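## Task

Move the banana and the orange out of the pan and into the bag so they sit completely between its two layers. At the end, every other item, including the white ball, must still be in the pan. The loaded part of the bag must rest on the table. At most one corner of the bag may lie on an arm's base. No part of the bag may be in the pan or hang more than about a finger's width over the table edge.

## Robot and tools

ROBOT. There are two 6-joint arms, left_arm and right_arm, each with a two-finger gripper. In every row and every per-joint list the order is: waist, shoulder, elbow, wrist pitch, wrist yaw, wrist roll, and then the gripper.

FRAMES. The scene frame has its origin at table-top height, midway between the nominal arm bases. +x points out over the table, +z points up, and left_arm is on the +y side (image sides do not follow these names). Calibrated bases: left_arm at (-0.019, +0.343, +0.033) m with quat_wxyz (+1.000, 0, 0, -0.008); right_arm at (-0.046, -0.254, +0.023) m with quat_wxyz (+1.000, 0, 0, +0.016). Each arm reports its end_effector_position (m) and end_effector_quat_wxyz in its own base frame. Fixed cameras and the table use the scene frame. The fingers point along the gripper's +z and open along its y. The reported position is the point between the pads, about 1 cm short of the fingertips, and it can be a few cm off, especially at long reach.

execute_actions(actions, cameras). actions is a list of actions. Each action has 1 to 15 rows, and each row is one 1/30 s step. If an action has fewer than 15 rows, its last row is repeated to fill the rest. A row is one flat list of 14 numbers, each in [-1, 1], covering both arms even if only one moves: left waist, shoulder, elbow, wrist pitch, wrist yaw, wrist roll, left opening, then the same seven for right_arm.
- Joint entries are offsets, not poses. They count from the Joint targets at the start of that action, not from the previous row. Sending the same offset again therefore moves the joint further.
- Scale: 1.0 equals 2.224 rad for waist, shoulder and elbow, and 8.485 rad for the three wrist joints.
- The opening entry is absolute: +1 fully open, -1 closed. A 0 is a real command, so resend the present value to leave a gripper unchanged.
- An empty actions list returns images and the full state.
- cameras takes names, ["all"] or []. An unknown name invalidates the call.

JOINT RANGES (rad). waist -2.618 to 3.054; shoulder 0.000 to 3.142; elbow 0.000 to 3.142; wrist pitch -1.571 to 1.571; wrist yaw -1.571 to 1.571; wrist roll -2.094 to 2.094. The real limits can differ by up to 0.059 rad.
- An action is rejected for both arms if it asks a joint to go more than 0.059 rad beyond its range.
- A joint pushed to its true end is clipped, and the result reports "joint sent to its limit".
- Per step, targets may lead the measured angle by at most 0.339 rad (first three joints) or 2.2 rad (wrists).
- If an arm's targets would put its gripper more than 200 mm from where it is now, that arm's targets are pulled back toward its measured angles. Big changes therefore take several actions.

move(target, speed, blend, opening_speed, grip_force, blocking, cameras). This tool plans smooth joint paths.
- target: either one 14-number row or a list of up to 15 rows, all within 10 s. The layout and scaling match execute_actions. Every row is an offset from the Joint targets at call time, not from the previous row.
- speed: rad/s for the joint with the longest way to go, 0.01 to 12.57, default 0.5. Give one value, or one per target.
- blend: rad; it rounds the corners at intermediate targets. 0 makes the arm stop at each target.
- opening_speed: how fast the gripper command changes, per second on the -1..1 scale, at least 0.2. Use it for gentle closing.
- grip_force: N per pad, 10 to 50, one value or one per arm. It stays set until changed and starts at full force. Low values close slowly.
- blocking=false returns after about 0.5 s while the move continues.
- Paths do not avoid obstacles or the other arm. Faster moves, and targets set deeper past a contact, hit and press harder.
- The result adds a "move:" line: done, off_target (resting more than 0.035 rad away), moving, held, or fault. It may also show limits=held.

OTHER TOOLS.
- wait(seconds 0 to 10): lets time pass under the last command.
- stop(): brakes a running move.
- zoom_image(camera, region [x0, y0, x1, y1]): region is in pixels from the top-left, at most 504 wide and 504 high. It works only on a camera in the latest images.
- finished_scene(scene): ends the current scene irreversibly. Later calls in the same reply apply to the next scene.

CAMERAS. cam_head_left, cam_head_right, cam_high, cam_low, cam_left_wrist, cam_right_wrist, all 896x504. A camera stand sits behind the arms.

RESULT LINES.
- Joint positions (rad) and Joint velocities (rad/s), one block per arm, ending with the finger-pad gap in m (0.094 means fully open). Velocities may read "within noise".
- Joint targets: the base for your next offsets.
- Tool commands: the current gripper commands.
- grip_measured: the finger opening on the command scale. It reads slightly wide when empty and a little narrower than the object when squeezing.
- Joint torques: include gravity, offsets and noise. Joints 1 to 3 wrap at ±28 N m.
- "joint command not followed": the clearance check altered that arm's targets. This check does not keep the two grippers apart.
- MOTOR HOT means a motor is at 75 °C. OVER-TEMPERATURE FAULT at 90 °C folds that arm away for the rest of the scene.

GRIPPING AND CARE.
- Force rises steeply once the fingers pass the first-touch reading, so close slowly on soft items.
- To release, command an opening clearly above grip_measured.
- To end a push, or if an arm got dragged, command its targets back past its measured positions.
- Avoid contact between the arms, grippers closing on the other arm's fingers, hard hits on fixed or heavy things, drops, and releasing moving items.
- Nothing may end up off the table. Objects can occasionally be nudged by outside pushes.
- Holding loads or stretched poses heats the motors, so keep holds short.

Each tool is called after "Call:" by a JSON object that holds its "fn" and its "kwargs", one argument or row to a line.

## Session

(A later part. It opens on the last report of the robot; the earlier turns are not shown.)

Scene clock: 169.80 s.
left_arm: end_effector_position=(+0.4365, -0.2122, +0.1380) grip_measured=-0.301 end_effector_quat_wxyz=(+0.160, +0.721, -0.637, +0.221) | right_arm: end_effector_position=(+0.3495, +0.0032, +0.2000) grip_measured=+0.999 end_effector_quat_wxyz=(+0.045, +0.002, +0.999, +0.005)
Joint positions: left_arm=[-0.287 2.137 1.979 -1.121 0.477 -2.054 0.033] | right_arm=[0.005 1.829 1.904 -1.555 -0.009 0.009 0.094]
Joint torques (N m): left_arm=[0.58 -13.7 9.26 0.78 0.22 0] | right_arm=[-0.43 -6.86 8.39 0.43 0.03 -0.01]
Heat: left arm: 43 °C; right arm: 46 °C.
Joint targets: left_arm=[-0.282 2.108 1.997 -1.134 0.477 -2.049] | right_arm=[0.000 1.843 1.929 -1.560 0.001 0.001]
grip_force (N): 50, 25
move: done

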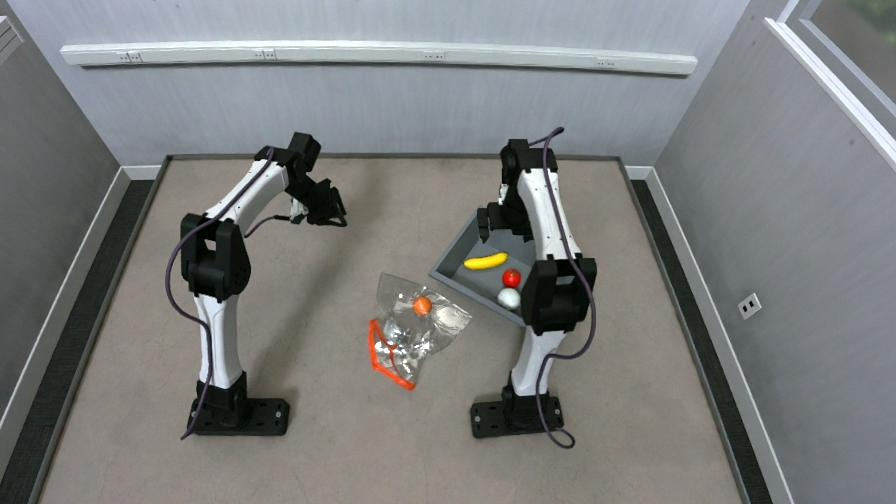

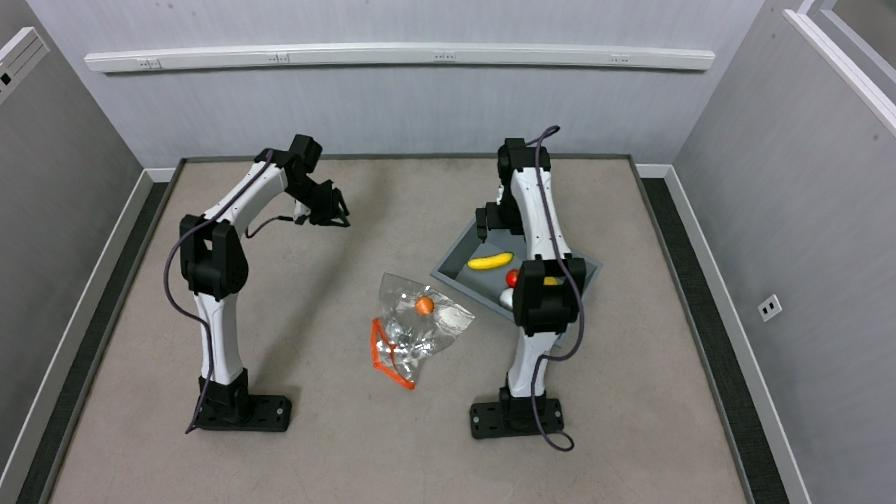

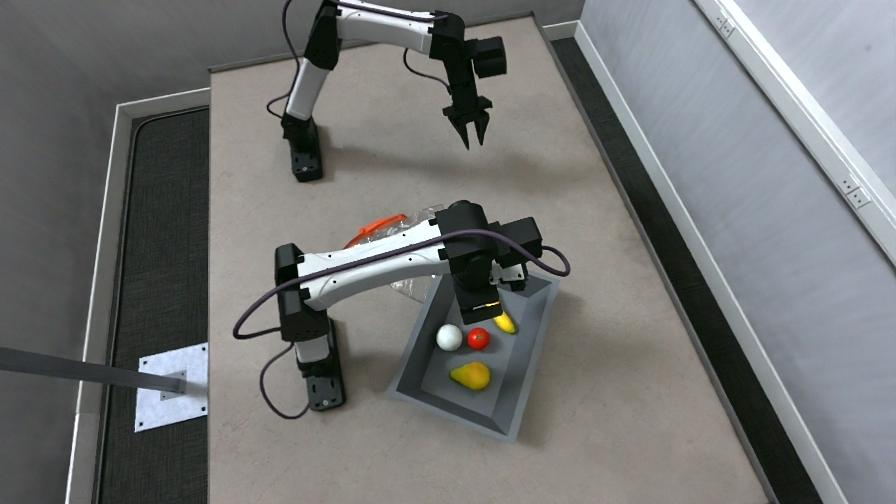

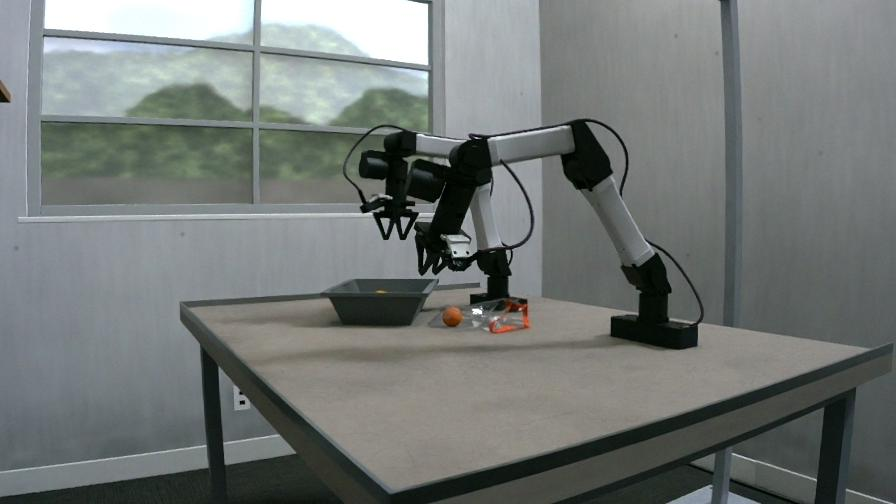

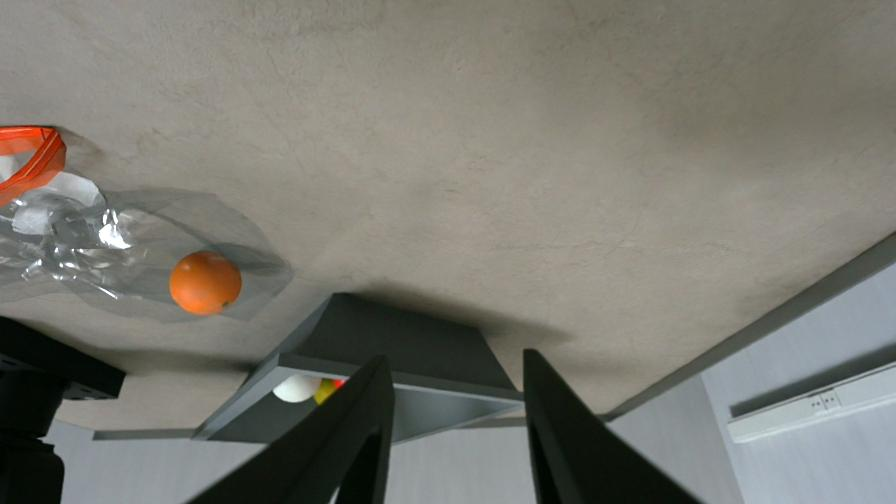

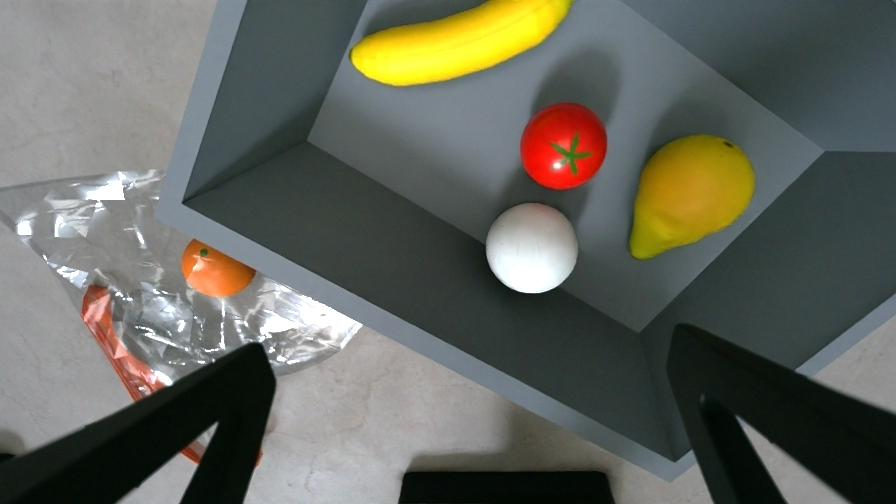

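Call:
{"fn": "move", "kwargs": {
  "target": [
    [0,0,0,0,0,0,-0.3,0,0.1553,0.0259,0.0225,0,0.1644,0.2],
    [0,0,0,0,0,0,-0.3,0,0.17,-0.05,0.047,0,0.1644,0.2]
  ],
  "speed": 0.7,
  "blend": 0.1,
  "cameras": ["cam_right_wrist"]
}}

Scene clock: 174.57 s.
left_arm: end_effector_position=(+0.4365, -0.2122, +0.1380) grip_measured=-0.301 end_effector_quat_wxyz=(+0.160, +0.721, -0.637, +0.221) | right_arm: end_effector_position=(+0.4276, +0.0034, +0.0354) grip_measured=+0.201 end_effector_quat_wxyz=(-0.003, +0.638, +0.770, +0.002)
Joint positions: left_arm=[-0.287 2.137 1.979 -1.121 0.477 -2.054 0.033] | right_arm=[0.005 2.218 1.816 -1.171 -0.008 1.387 0.056]
Joint torques (N m): left_arm=[0.61 -13.7 9.25 0.79 0.21 0.01] | right_arm=[-0.44 -10.96 6.15 0.3 0.11 0.17]
Heat: left arm: 43 °C; right arm: 45 °C.
Joint targets: left_arm=[-0.282 2.108 1.997 -1.134 0.477 -2.049] | right_arm=[0.000 2.222 1.818 -1.161 0.001 1.395]
grip_force (N): 50, 25
move: done
Images, in order (width x height): cam_right_wrist 896x504.

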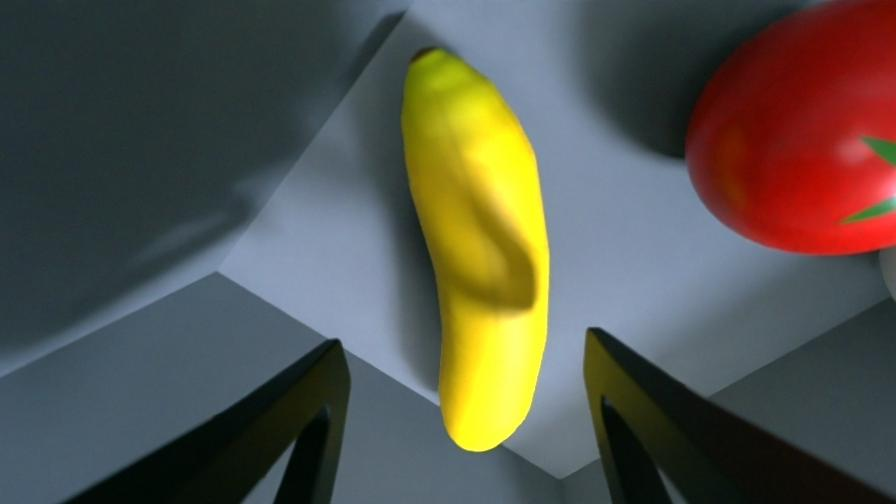

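Call:
{"fn": "move", "kwargs": {
  "target": [
    [0,0,0,0,0,0,-0.3,-0.0129,-0.0079,-0.0752,0.0169,0,-0.0033,0.2],
    [0,0,0,0,0,0,-0.3,-0.0129,-0.0079,-0.0752,0.0169,0,-0.0033,-0.5]
  ],
  "speed": 0.4,
  "cameras": ["cam_right_wrist"]
}}

Scene clock: 178.40 s.
left_arm: end_effector_position=(+0.4365, -0.2122, +0.1380) grip_measured=-0.301 end_effector_quat_wxyz=(+0.160, +0.721, -0.637, +0.221) | right_arm: end_effector_position=(+0.4132, -0.0084, -0.0045) grip_measured=-0.396 end_effector_quat_wxyz=(-0.010, +0.644, +0.765, -0.003)
Joint positions: left_arm=[-0.287 2.137 1.979 -1.121 0.477 -2.054 0.033] | right_arm=[-0.024 2.218 1.653 -1.026 -0.008 1.375 0.028]
Joint torques (N m): left_arm=[0.61 -13.68 9.25 0.78 0.22 0.01] | right_arm=[-0.47 -12.25 5.52 0.27 0.11 -0.03]
Heat: left arm: 44 °C; right arm: 45 °C.
Joint targets: left_arm=[-0.282 2.108 1.997 -1.134 0.477 -2.049] | right_arm=[-0.029 2.204 1.651 -1.018 0.001 1.367]
grip_force (N): 50, 25
move: done
Images, in order (width x height): cam_right_wrist 896x504.

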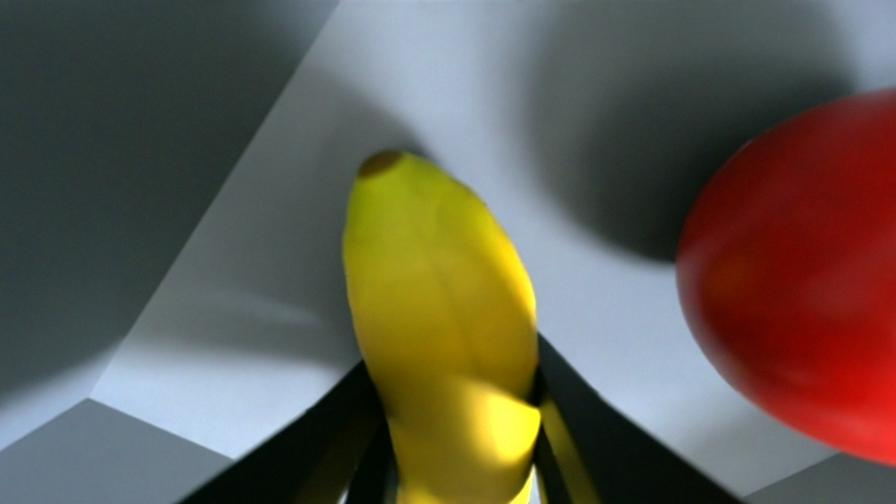

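Call:
{"fn": "move", "kwargs": {
  "target": [
    [0,0,0,0,0,0,-0.3,0,-0.0202,0.1836,-0.0534,0,0,-0.5],
    [0,0,0,0,0,0,-0.3,0.4607,-0.0202,0.1836,-0.0534,0,0.0741,-0.5],
    [0,0,0,0,0,0,-0.3,0.4607,0.1690,0.2995,-0.0342,0,0.0741,-0.5]
  ],
  "speed": [0.6,0.8,0.45],
  "blend": [0.08,0.08,0],
  "cameras": ["cam_right_wrist","cam_head_left","cam_left_wrist"]
}}

Scene clock: 182.90 s.
left_arm: end_effector_position=(+0.4365, -0.2122, +0.1380) grip_measured=-0.301 end_effector_quat_wxyz=(+0.160, +0.721, -0.637, +0.221) | right_arm: end_effector_position=(+0.2625, +0.4112, -0.0029) grip_measured=-0.402 end_effector_quat_wxyz=(-0.002, +0.473, +0.881, -0.014)
Joint positions: left_arm=[-0.287 2.137 1.979 -1.121 0.477 -2.054 0.033] | right_arm=[1.002 2.574 2.292 -1.316 -0.001 1.988 0.028]
Joint torques (N m): left_arm=[0.64 -13.65 9.26 0.8 0.21 0] | right_arm=[-0.58 -12.81 8.38 0.21 0.04 0.13]
Heat: left arm: 44 °C; right arm: 46 °C.
Joint targets: left_arm=[-0.282 2.108 1.997 -1.134 0.477 -2.049] | right_arm=[0.996 2.580 2.317 -1.308 0.001 1.996]
grip_force (N): 50, 25
move: done
Images, in order (width x height): cam_head_left 896x504, cam_left_wrist 896x504, cam_right_wrist 896x504.

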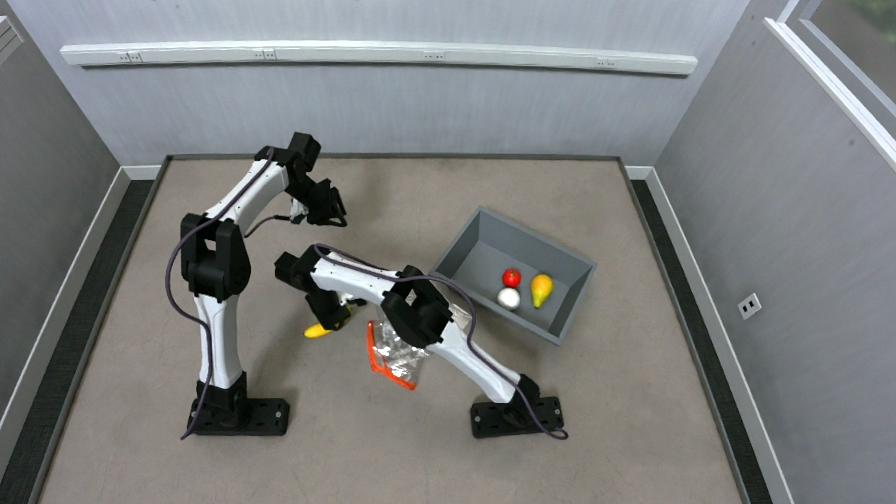

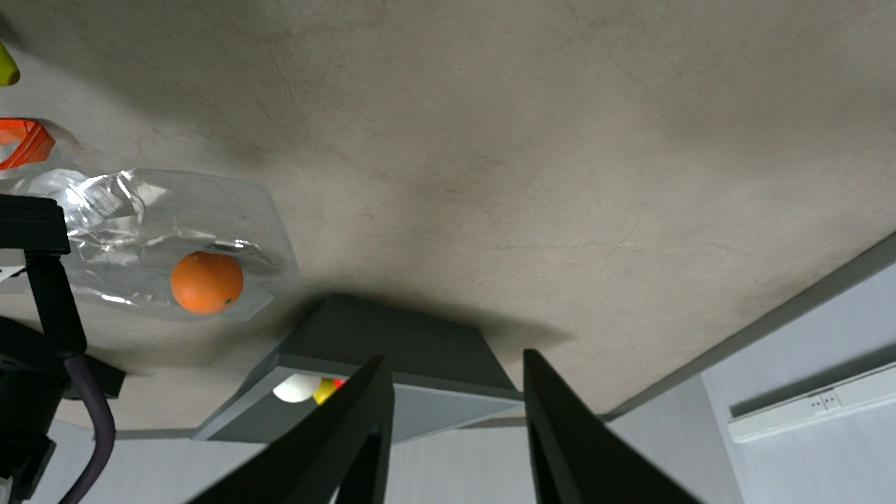

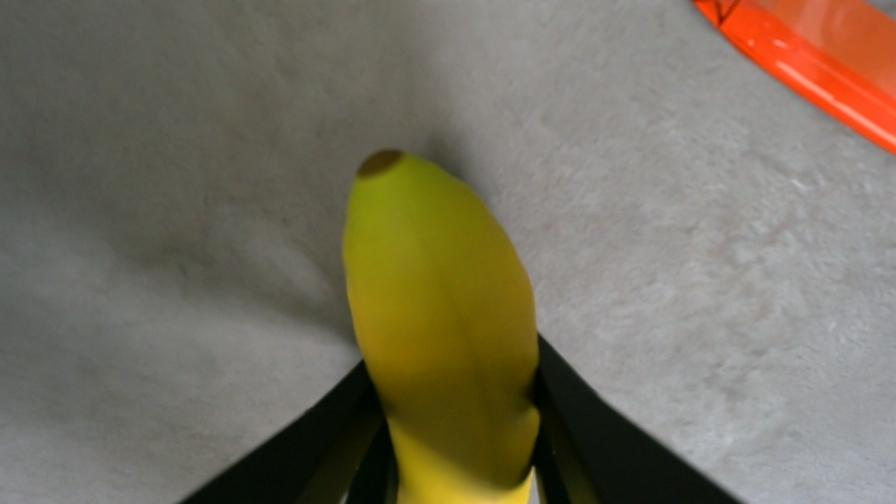

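Call:
{"fn": "move", "kwargs": {
  "target": [
    [0,0,0,0,0,0,-0.3,0,0,0,0,0,0,0.15],
    [0,0,0,0,0,0,-0.3,0,-0.1892,-0.1159,-0.0192,0,0,0.15],
    [0,0,0,0,0,0,-0.3,-0.4496,-0.1892,-0.1159,-0.0192,0,0,0.15]
  ],
  "speed": [0.5,0.6,1.0],
  "blend": [0,0.1,0],
  "opening_speed": 1.5,
  "cameras": ["cam_right_wrist","cam_head_left","cam_high"]
}}

Call:
{"fn": "zoom_image", "kwargs": {
  "camera": "cam_head_left",
  "region": [270, 240, 490, 410]
}}

Call:
{"fn": "zoom_image", "kwargs": {
  "camera": "cam_high",
  "region": [280, 130, 480, 310]
}}

Scene clock: 186.47 s.
left_arm: end_effector_position=(+0.4365, -0.2122, +0.1380) grip_measured=-0.301 end_effector_quat_wxyz=(+0.160, +0.721, -0.637, +0.221) | right_arm: end_effector_position=(+0.4194, -0.0040, +0.1059) grip_measured=+0.149 end_effector_quat_wxyz=(-0.006, +0.841, +0.541, -0.011)
Joint positions: left_arm=[-0.287 2.137 1.979 -1.121 0.477 -2.054 0.033] | right_arm=[-0.009 2.198 2.064 -1.462 0.001 1.989 0.054]
Joint torques (N m): left_arm=[0.64 -13.67 9.28 0.79 0.2 0] | right_arm=[0.51 -14.48 5.52 0.04 0.02 0.12]
Heat: left arm: 44 °C; right arm: 49 °C.
Joint targets: left_arm=[-0.282 2.108 1.997 -1.134 0.477 -2.049] | right_arm=[-0.004 2.159 2.059 -1.471 0.001 1.996]
grip_force (N): 50, 25
move: off_target (right_arm); right_arm: the shoulder is farthest, 0.039 rad from its target
Images, in order (width x height): cam_head_left 896x504, cam_high 896x504, cam_right_wrist 896x504.

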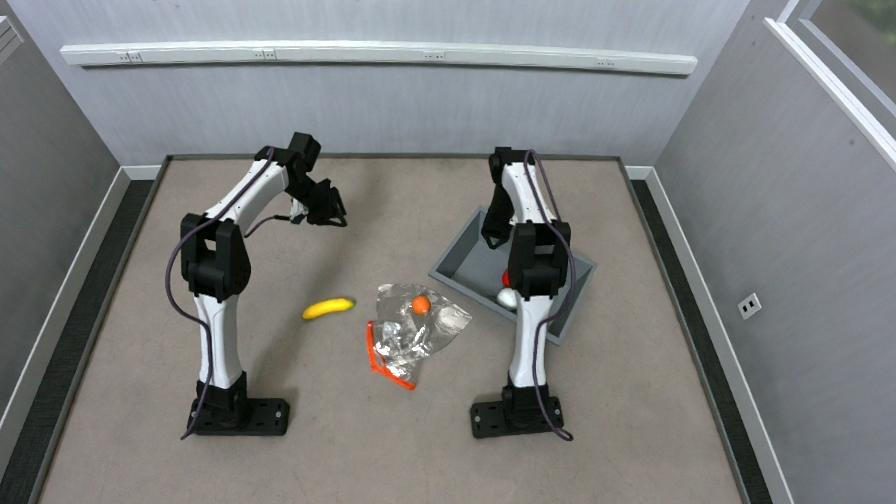

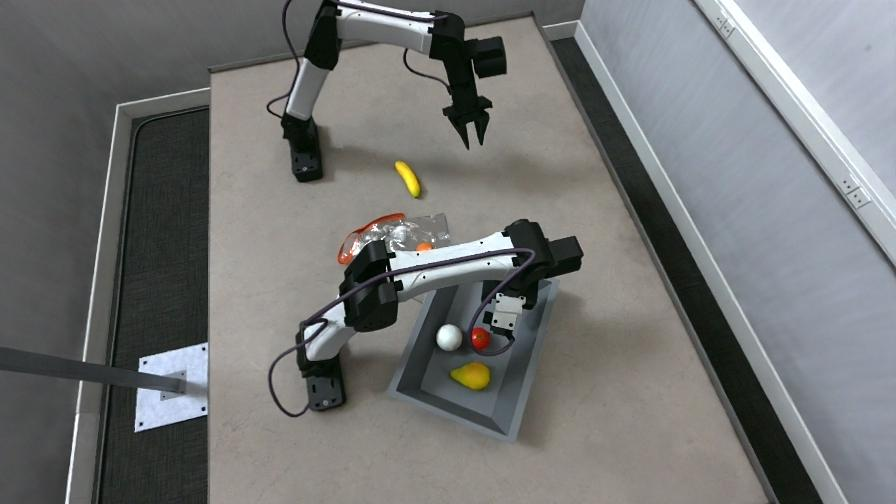

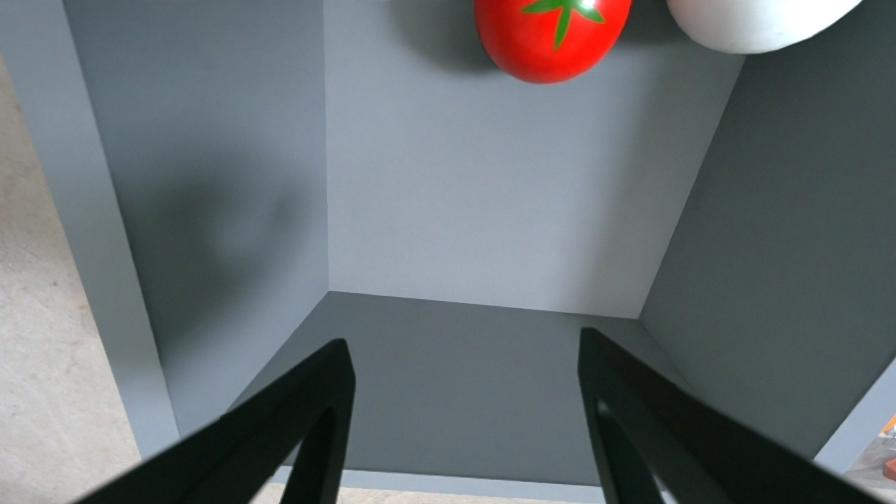

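Scaled by 2.291 from the camera's 896x504 image, which has a finer 1280x720 frame.

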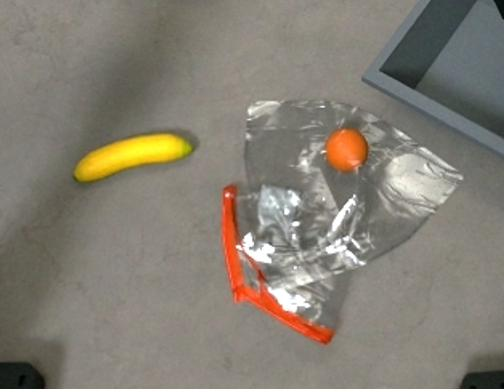

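Scaled by 2.520 from the camera's 896x504 image, which has a finer 1280x720 frame.

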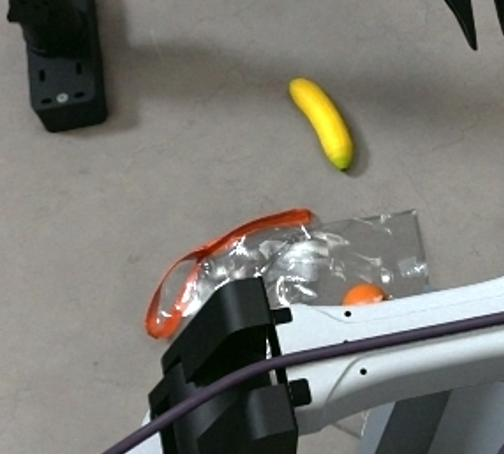

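Call:
{"fn": "move", "kwargs": {
  "target": [-0.4901,-0.4355,-0.5899,0.0615,-0.0893,0.1866,0.3,0,0,0,0,0,0,0.15],
  "speed": 1.0,
  "cameras": ["cam_left_wrist","cam_head_left","cam_high"]
}}

Call:
{"fn": "zoom_image", "kwargs": {
  "camera": "cam_high",
  "region": [280, 130, 480, 310]
}}

Scene clock: 189.50 s.
left_arm: end_effector_position=(+0.1001, -0.2583, +0.0865) grip_measured=+0.299 end_effector_quat_wxyz=(+0.247, +0.384, +0.882, -0.114) | right_arm: end_effector_position=(+0.4193, -0.0040, +0.1059) grip_measured=+0.149 end_effector_quat_wxyz=(-0.007, +0.841, +0.541, -0.011)
Joint positions: left_arm=[-1.366 1.154 0.694 -0.621 -0.264 -0.477 0.061] | right_arm=[-0.009 2.198 2.064 -1.462 0.001 1.989 0.054]
Joint torques (N m): left_arm=[-0.29 -4.23 6.91 1.55 -0.31 0.04] | right_arm=[0.49 -14.46 5.5 0.05 0.02 0.13]
Heat: left arm: 44 °C; right arm: 50 °C.
Joint targets: left_arm=[-1.372 1.140 0.685 -0.612 -0.280 -0.466] | right_arm=[-0.004 2.159 2.059 -1.471 0.001 1.996]
grip_force (N): 50, 25
move: off_target (right_arm); right_arm: the shoulder is farthest, 0.039 rad from its target
Images, in order (width x height): cam_head_left 896x504, cam_high 896x504, cam_left_wrist 896x504.

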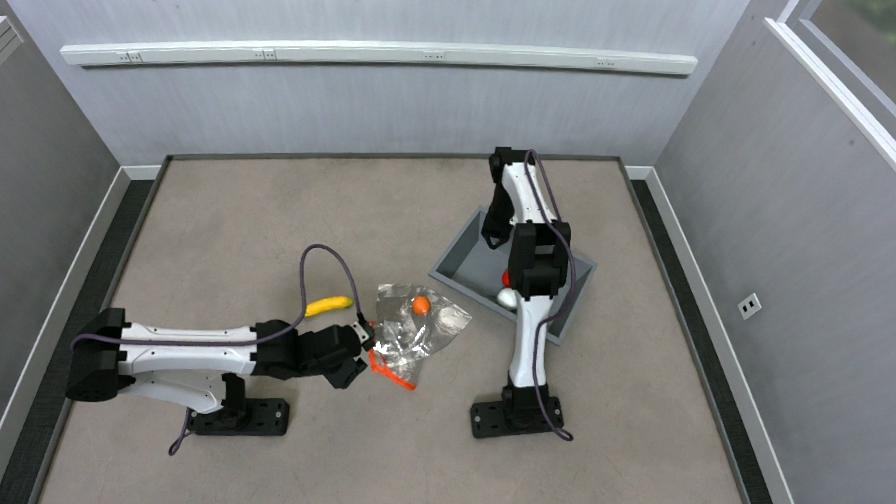

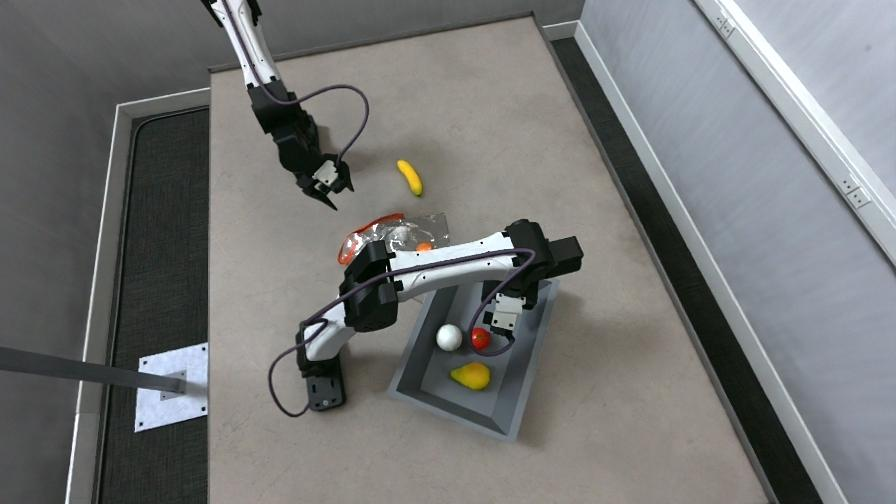

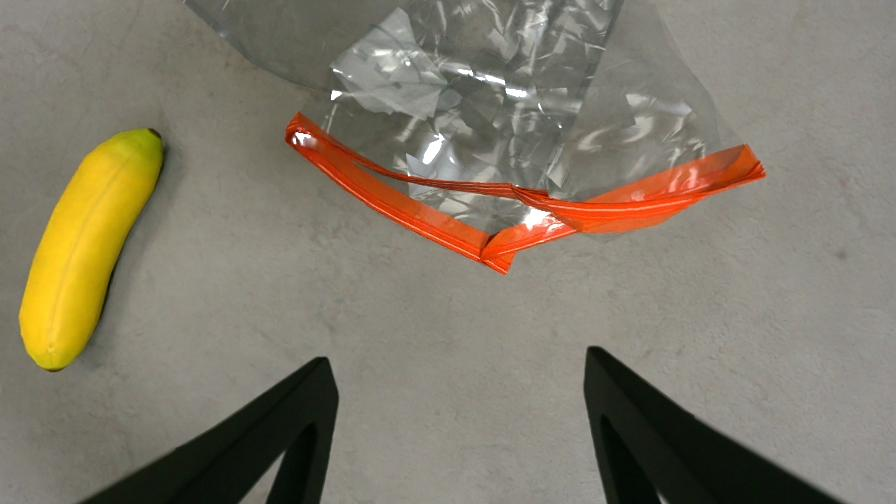

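Scaled by 2.520 from the camera's 896x504 image, which has a finer 1280x720 frame.

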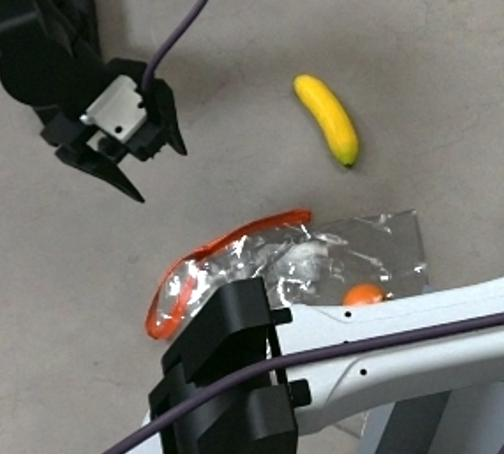

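Call:
{"fn": "move", "kwargs": {
  "target": [
    [0.5598,-0.0085,-0.0884,0.0111,0.0966,0.1557,0.2,0.15,-0.30,-0.35,0.06,0.0091,-0.10,0],
    [0.5598,-0.0085,-0.0884,0.0111,0.0966,0.1557,0.2,0.4545,-0.4134,-0.6165,0.1140,0.0091,-0.2192,0]
  ],
  "speed": 0.9,
  "blend": 0.1,
  "cameras": ["all"]
}}

Scene clock: 194.90 s.
left_arm: end_effector_position=(+0.2170, -0.1168, +0.0496) grip_measured=+0.202 end_effector_quat_wxyz=(+0.272, +0.490, +0.810, -0.169) | right_arm: end_effector_position=(+0.1679, +0.2394, +0.0630) grip_measured=+0.001 end_effector_quat_wxyz=(+0.217, -0.395, +0.887, +0.100)
Joint positions: left_arm=[-0.133 1.133 0.499 -0.527 0.523 0.844 0.056] | right_arm=[1 1.262 0.69 -0.521 0.069 0.145 0.047]
Joint torques (N m): left_arm=[0.73 -3.49 6.23 1.33 0.47 0.06] | right_arm=[0.68 -5.78 6.48 1.35 0.11 -0.07]
Heat: left arm: 42 °C; right arm: 51 °C.
Joint targets: left_arm=[-0.127 1.121 0.488 -0.518 0.539 0.855] | right_arm=[1.007 1.240 0.688 -0.504 0.078 0.136]
grip_force (N): 50, 25
move: done

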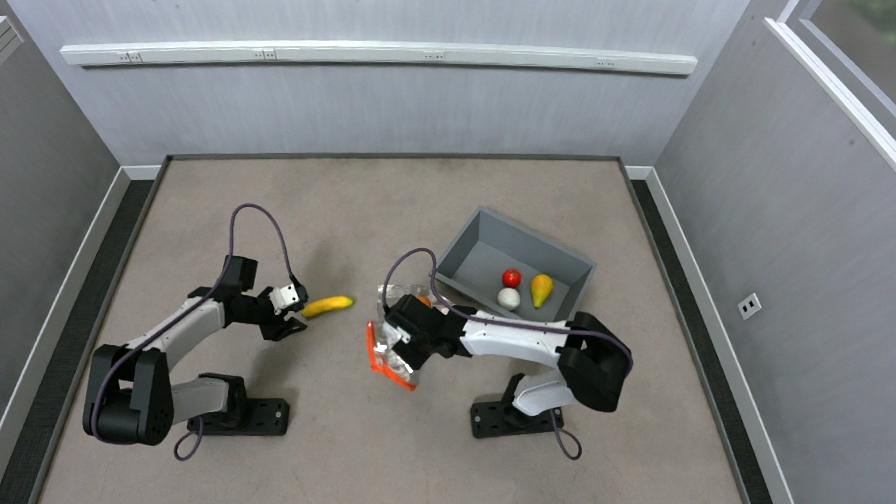

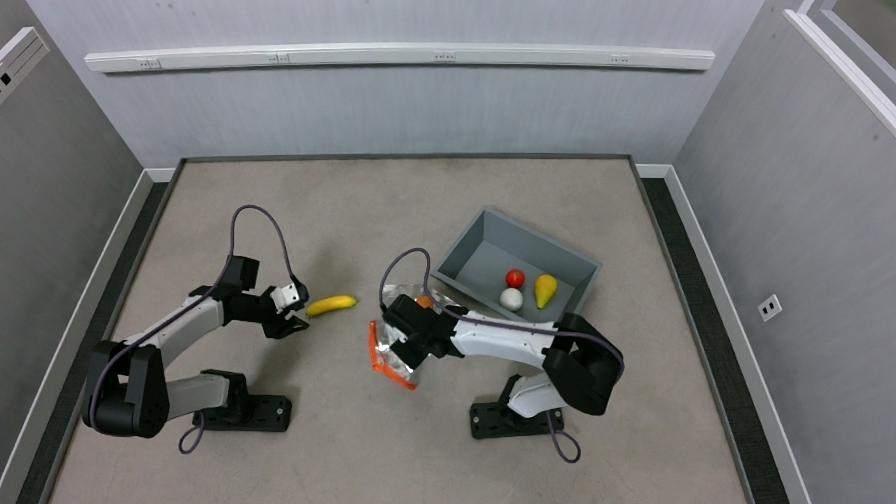

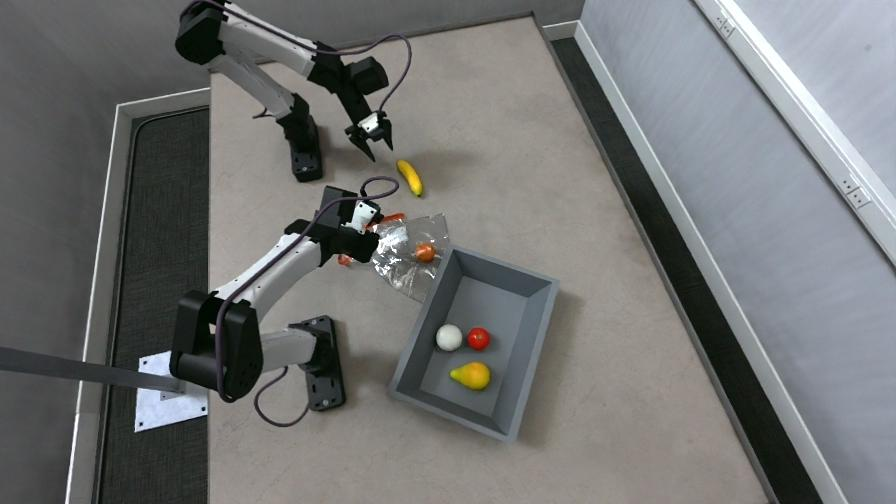

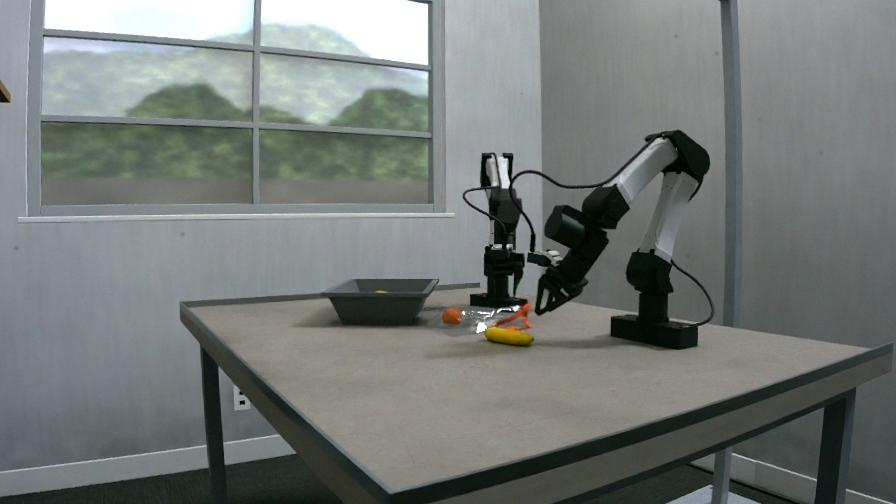

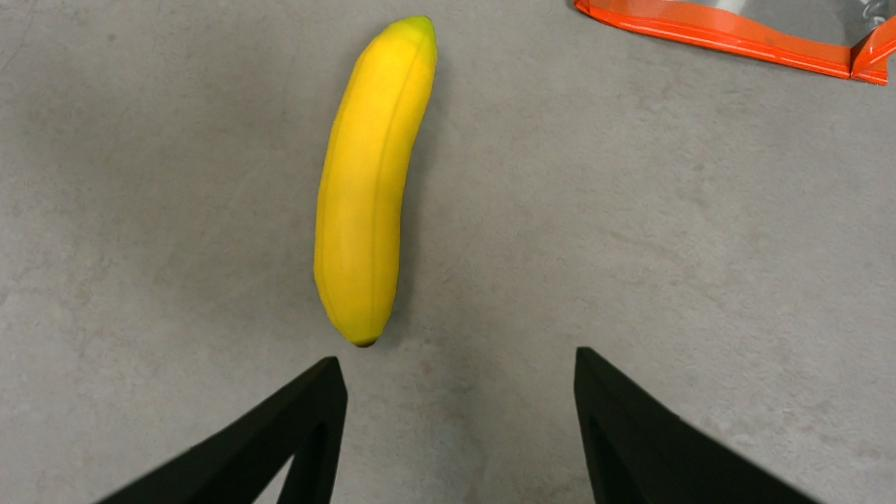

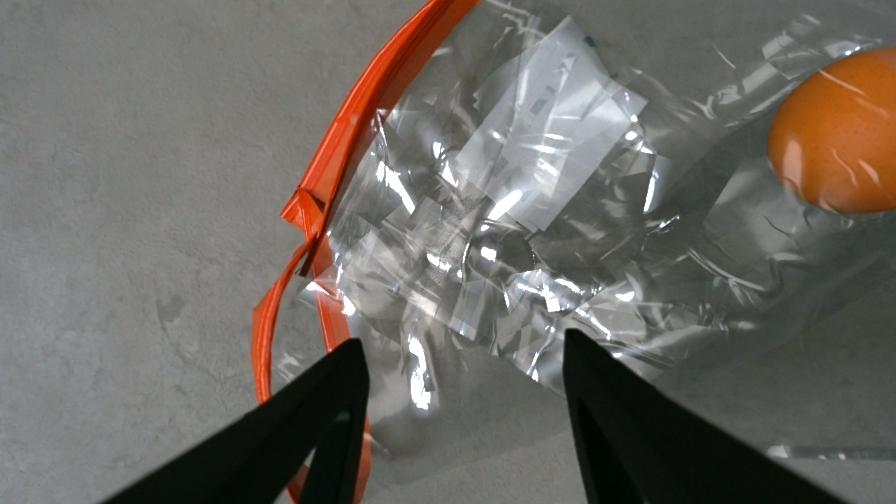

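Call:
{"fn": "zoom_image", "kwargs": {
  "camera": "cam_right_wrist",
  "region": [200, 100, 480, 504]
}}

Call:
{"fn": "zoom_image", "kwargs": {
  "camera": "cam_low",
  "region": [420, 270, 580, 370]
}}

Scaled by 1.248 from the camera's 896x504 image, which has a finer 1280x720 frame.

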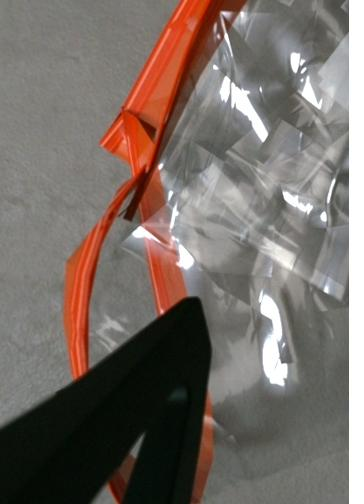

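Scaled by 3.150 from the camera's 896x504 image, which has a finer 1280x720 frame.

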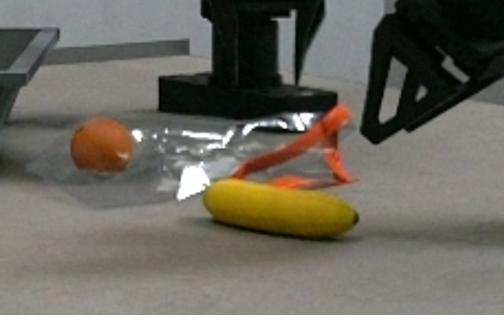

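Call:
{"fn": "move", "kwargs": {
  "target": [0.0480,0.0959,0.0653,-0.0069,0.0086,0.0272,0.2,0.0995,0.0418,0.0587,-0.0074,0.0126,0.0231,0],
  "speed": 0.5,
  "cameras": ["cam_left_wrist","cam_right_wrist","cam_head_left","cam_low"]
}}

Call:
{"fn": "zoom_image", "kwargs": {
  "camera": "cam_low",
  "region": [420, 250, 580, 370]
}}

Scene clock: 198.47 s.
left_arm: end_effector_position=(+0.2416, -0.1040, +0.0467) grip_measured=+0.202 end_effector_quat_wxyz=(+0.268, +0.531, +0.783, -0.181) | right_arm: end_effector_position=(+0.1338, +0.2801, +0.0788) grip_measured=+0.001 end_effector_quat_wxyz=(+0.226, -0.402, +0.881, +0.103)
Joint positions: left_arm=[-0.026 1.325 0.614 -0.563 0.596 1.074 0.056] | right_arm=[1.222 1.323 0.792 -0.566 0.174 0.324 0.047]
Joint torques (N m): left_arm=[0.66 -2.96 8.7 0.84 0.51 0.05] | right_arm=[0.59 -3.58 9.22 1.17 0.22 0.13]
Heat: left arm: 41 °C; right arm: 49 °C.
Joint targets: left_arm=[-0.020 1.334 0.633 -0.576 0.612 1.086] | right_arm=[1.228 1.333 0.819 -0.566 0.185 0.332]
grip_force (N): 50, 25
move: done
Images, in order (width x height): cam_head_left 896x504, cam_low 896x504, cam_left_wrist 896x504, cam_right_wrist 896x504.

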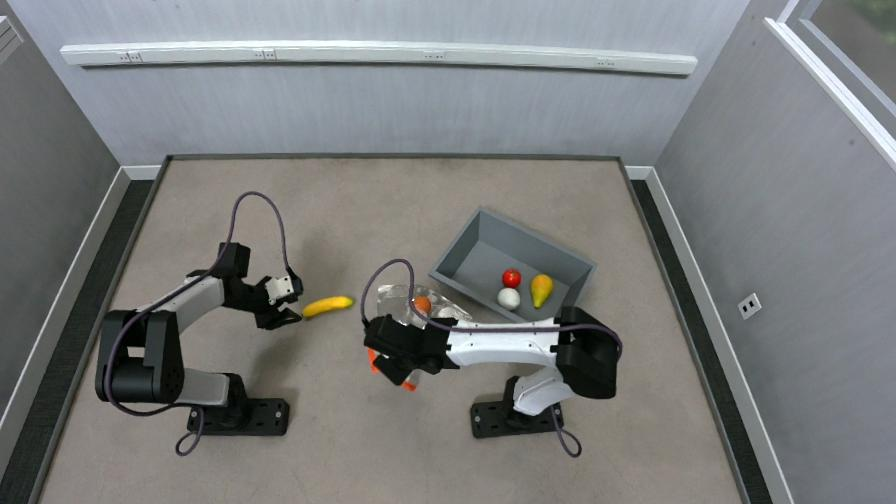

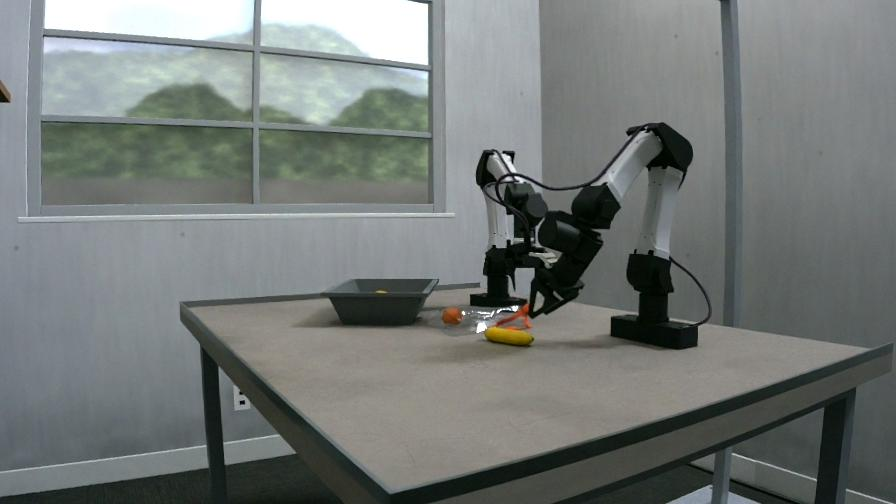

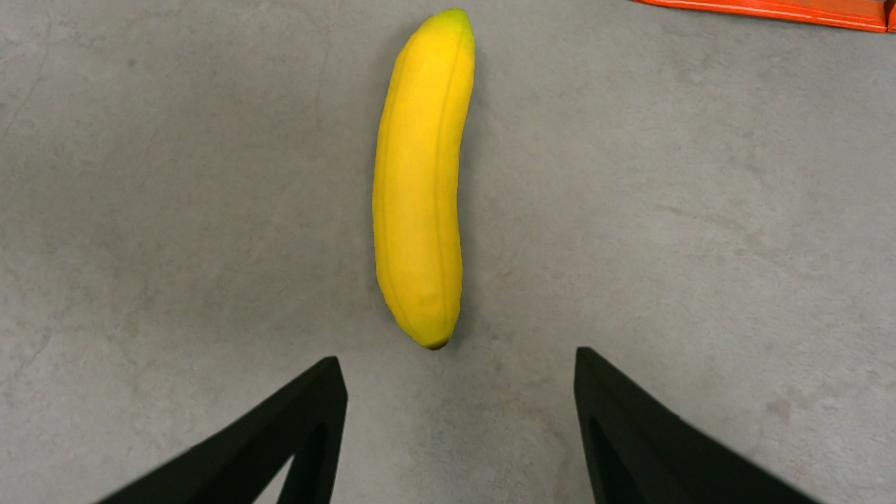

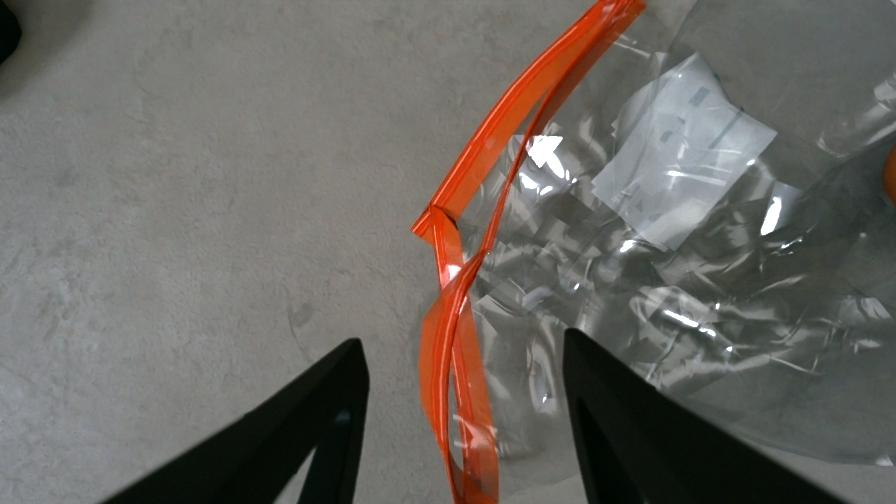

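Scaled by 3.150 from the camera's 896x504 image, which has a finer 1280x720 frame.

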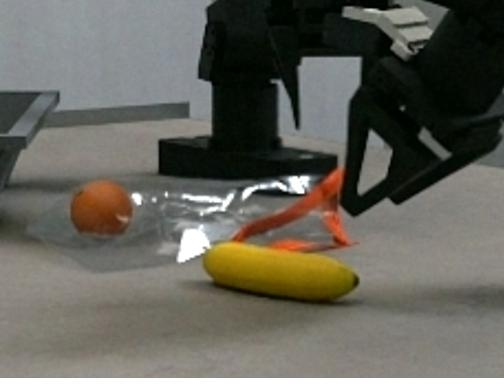

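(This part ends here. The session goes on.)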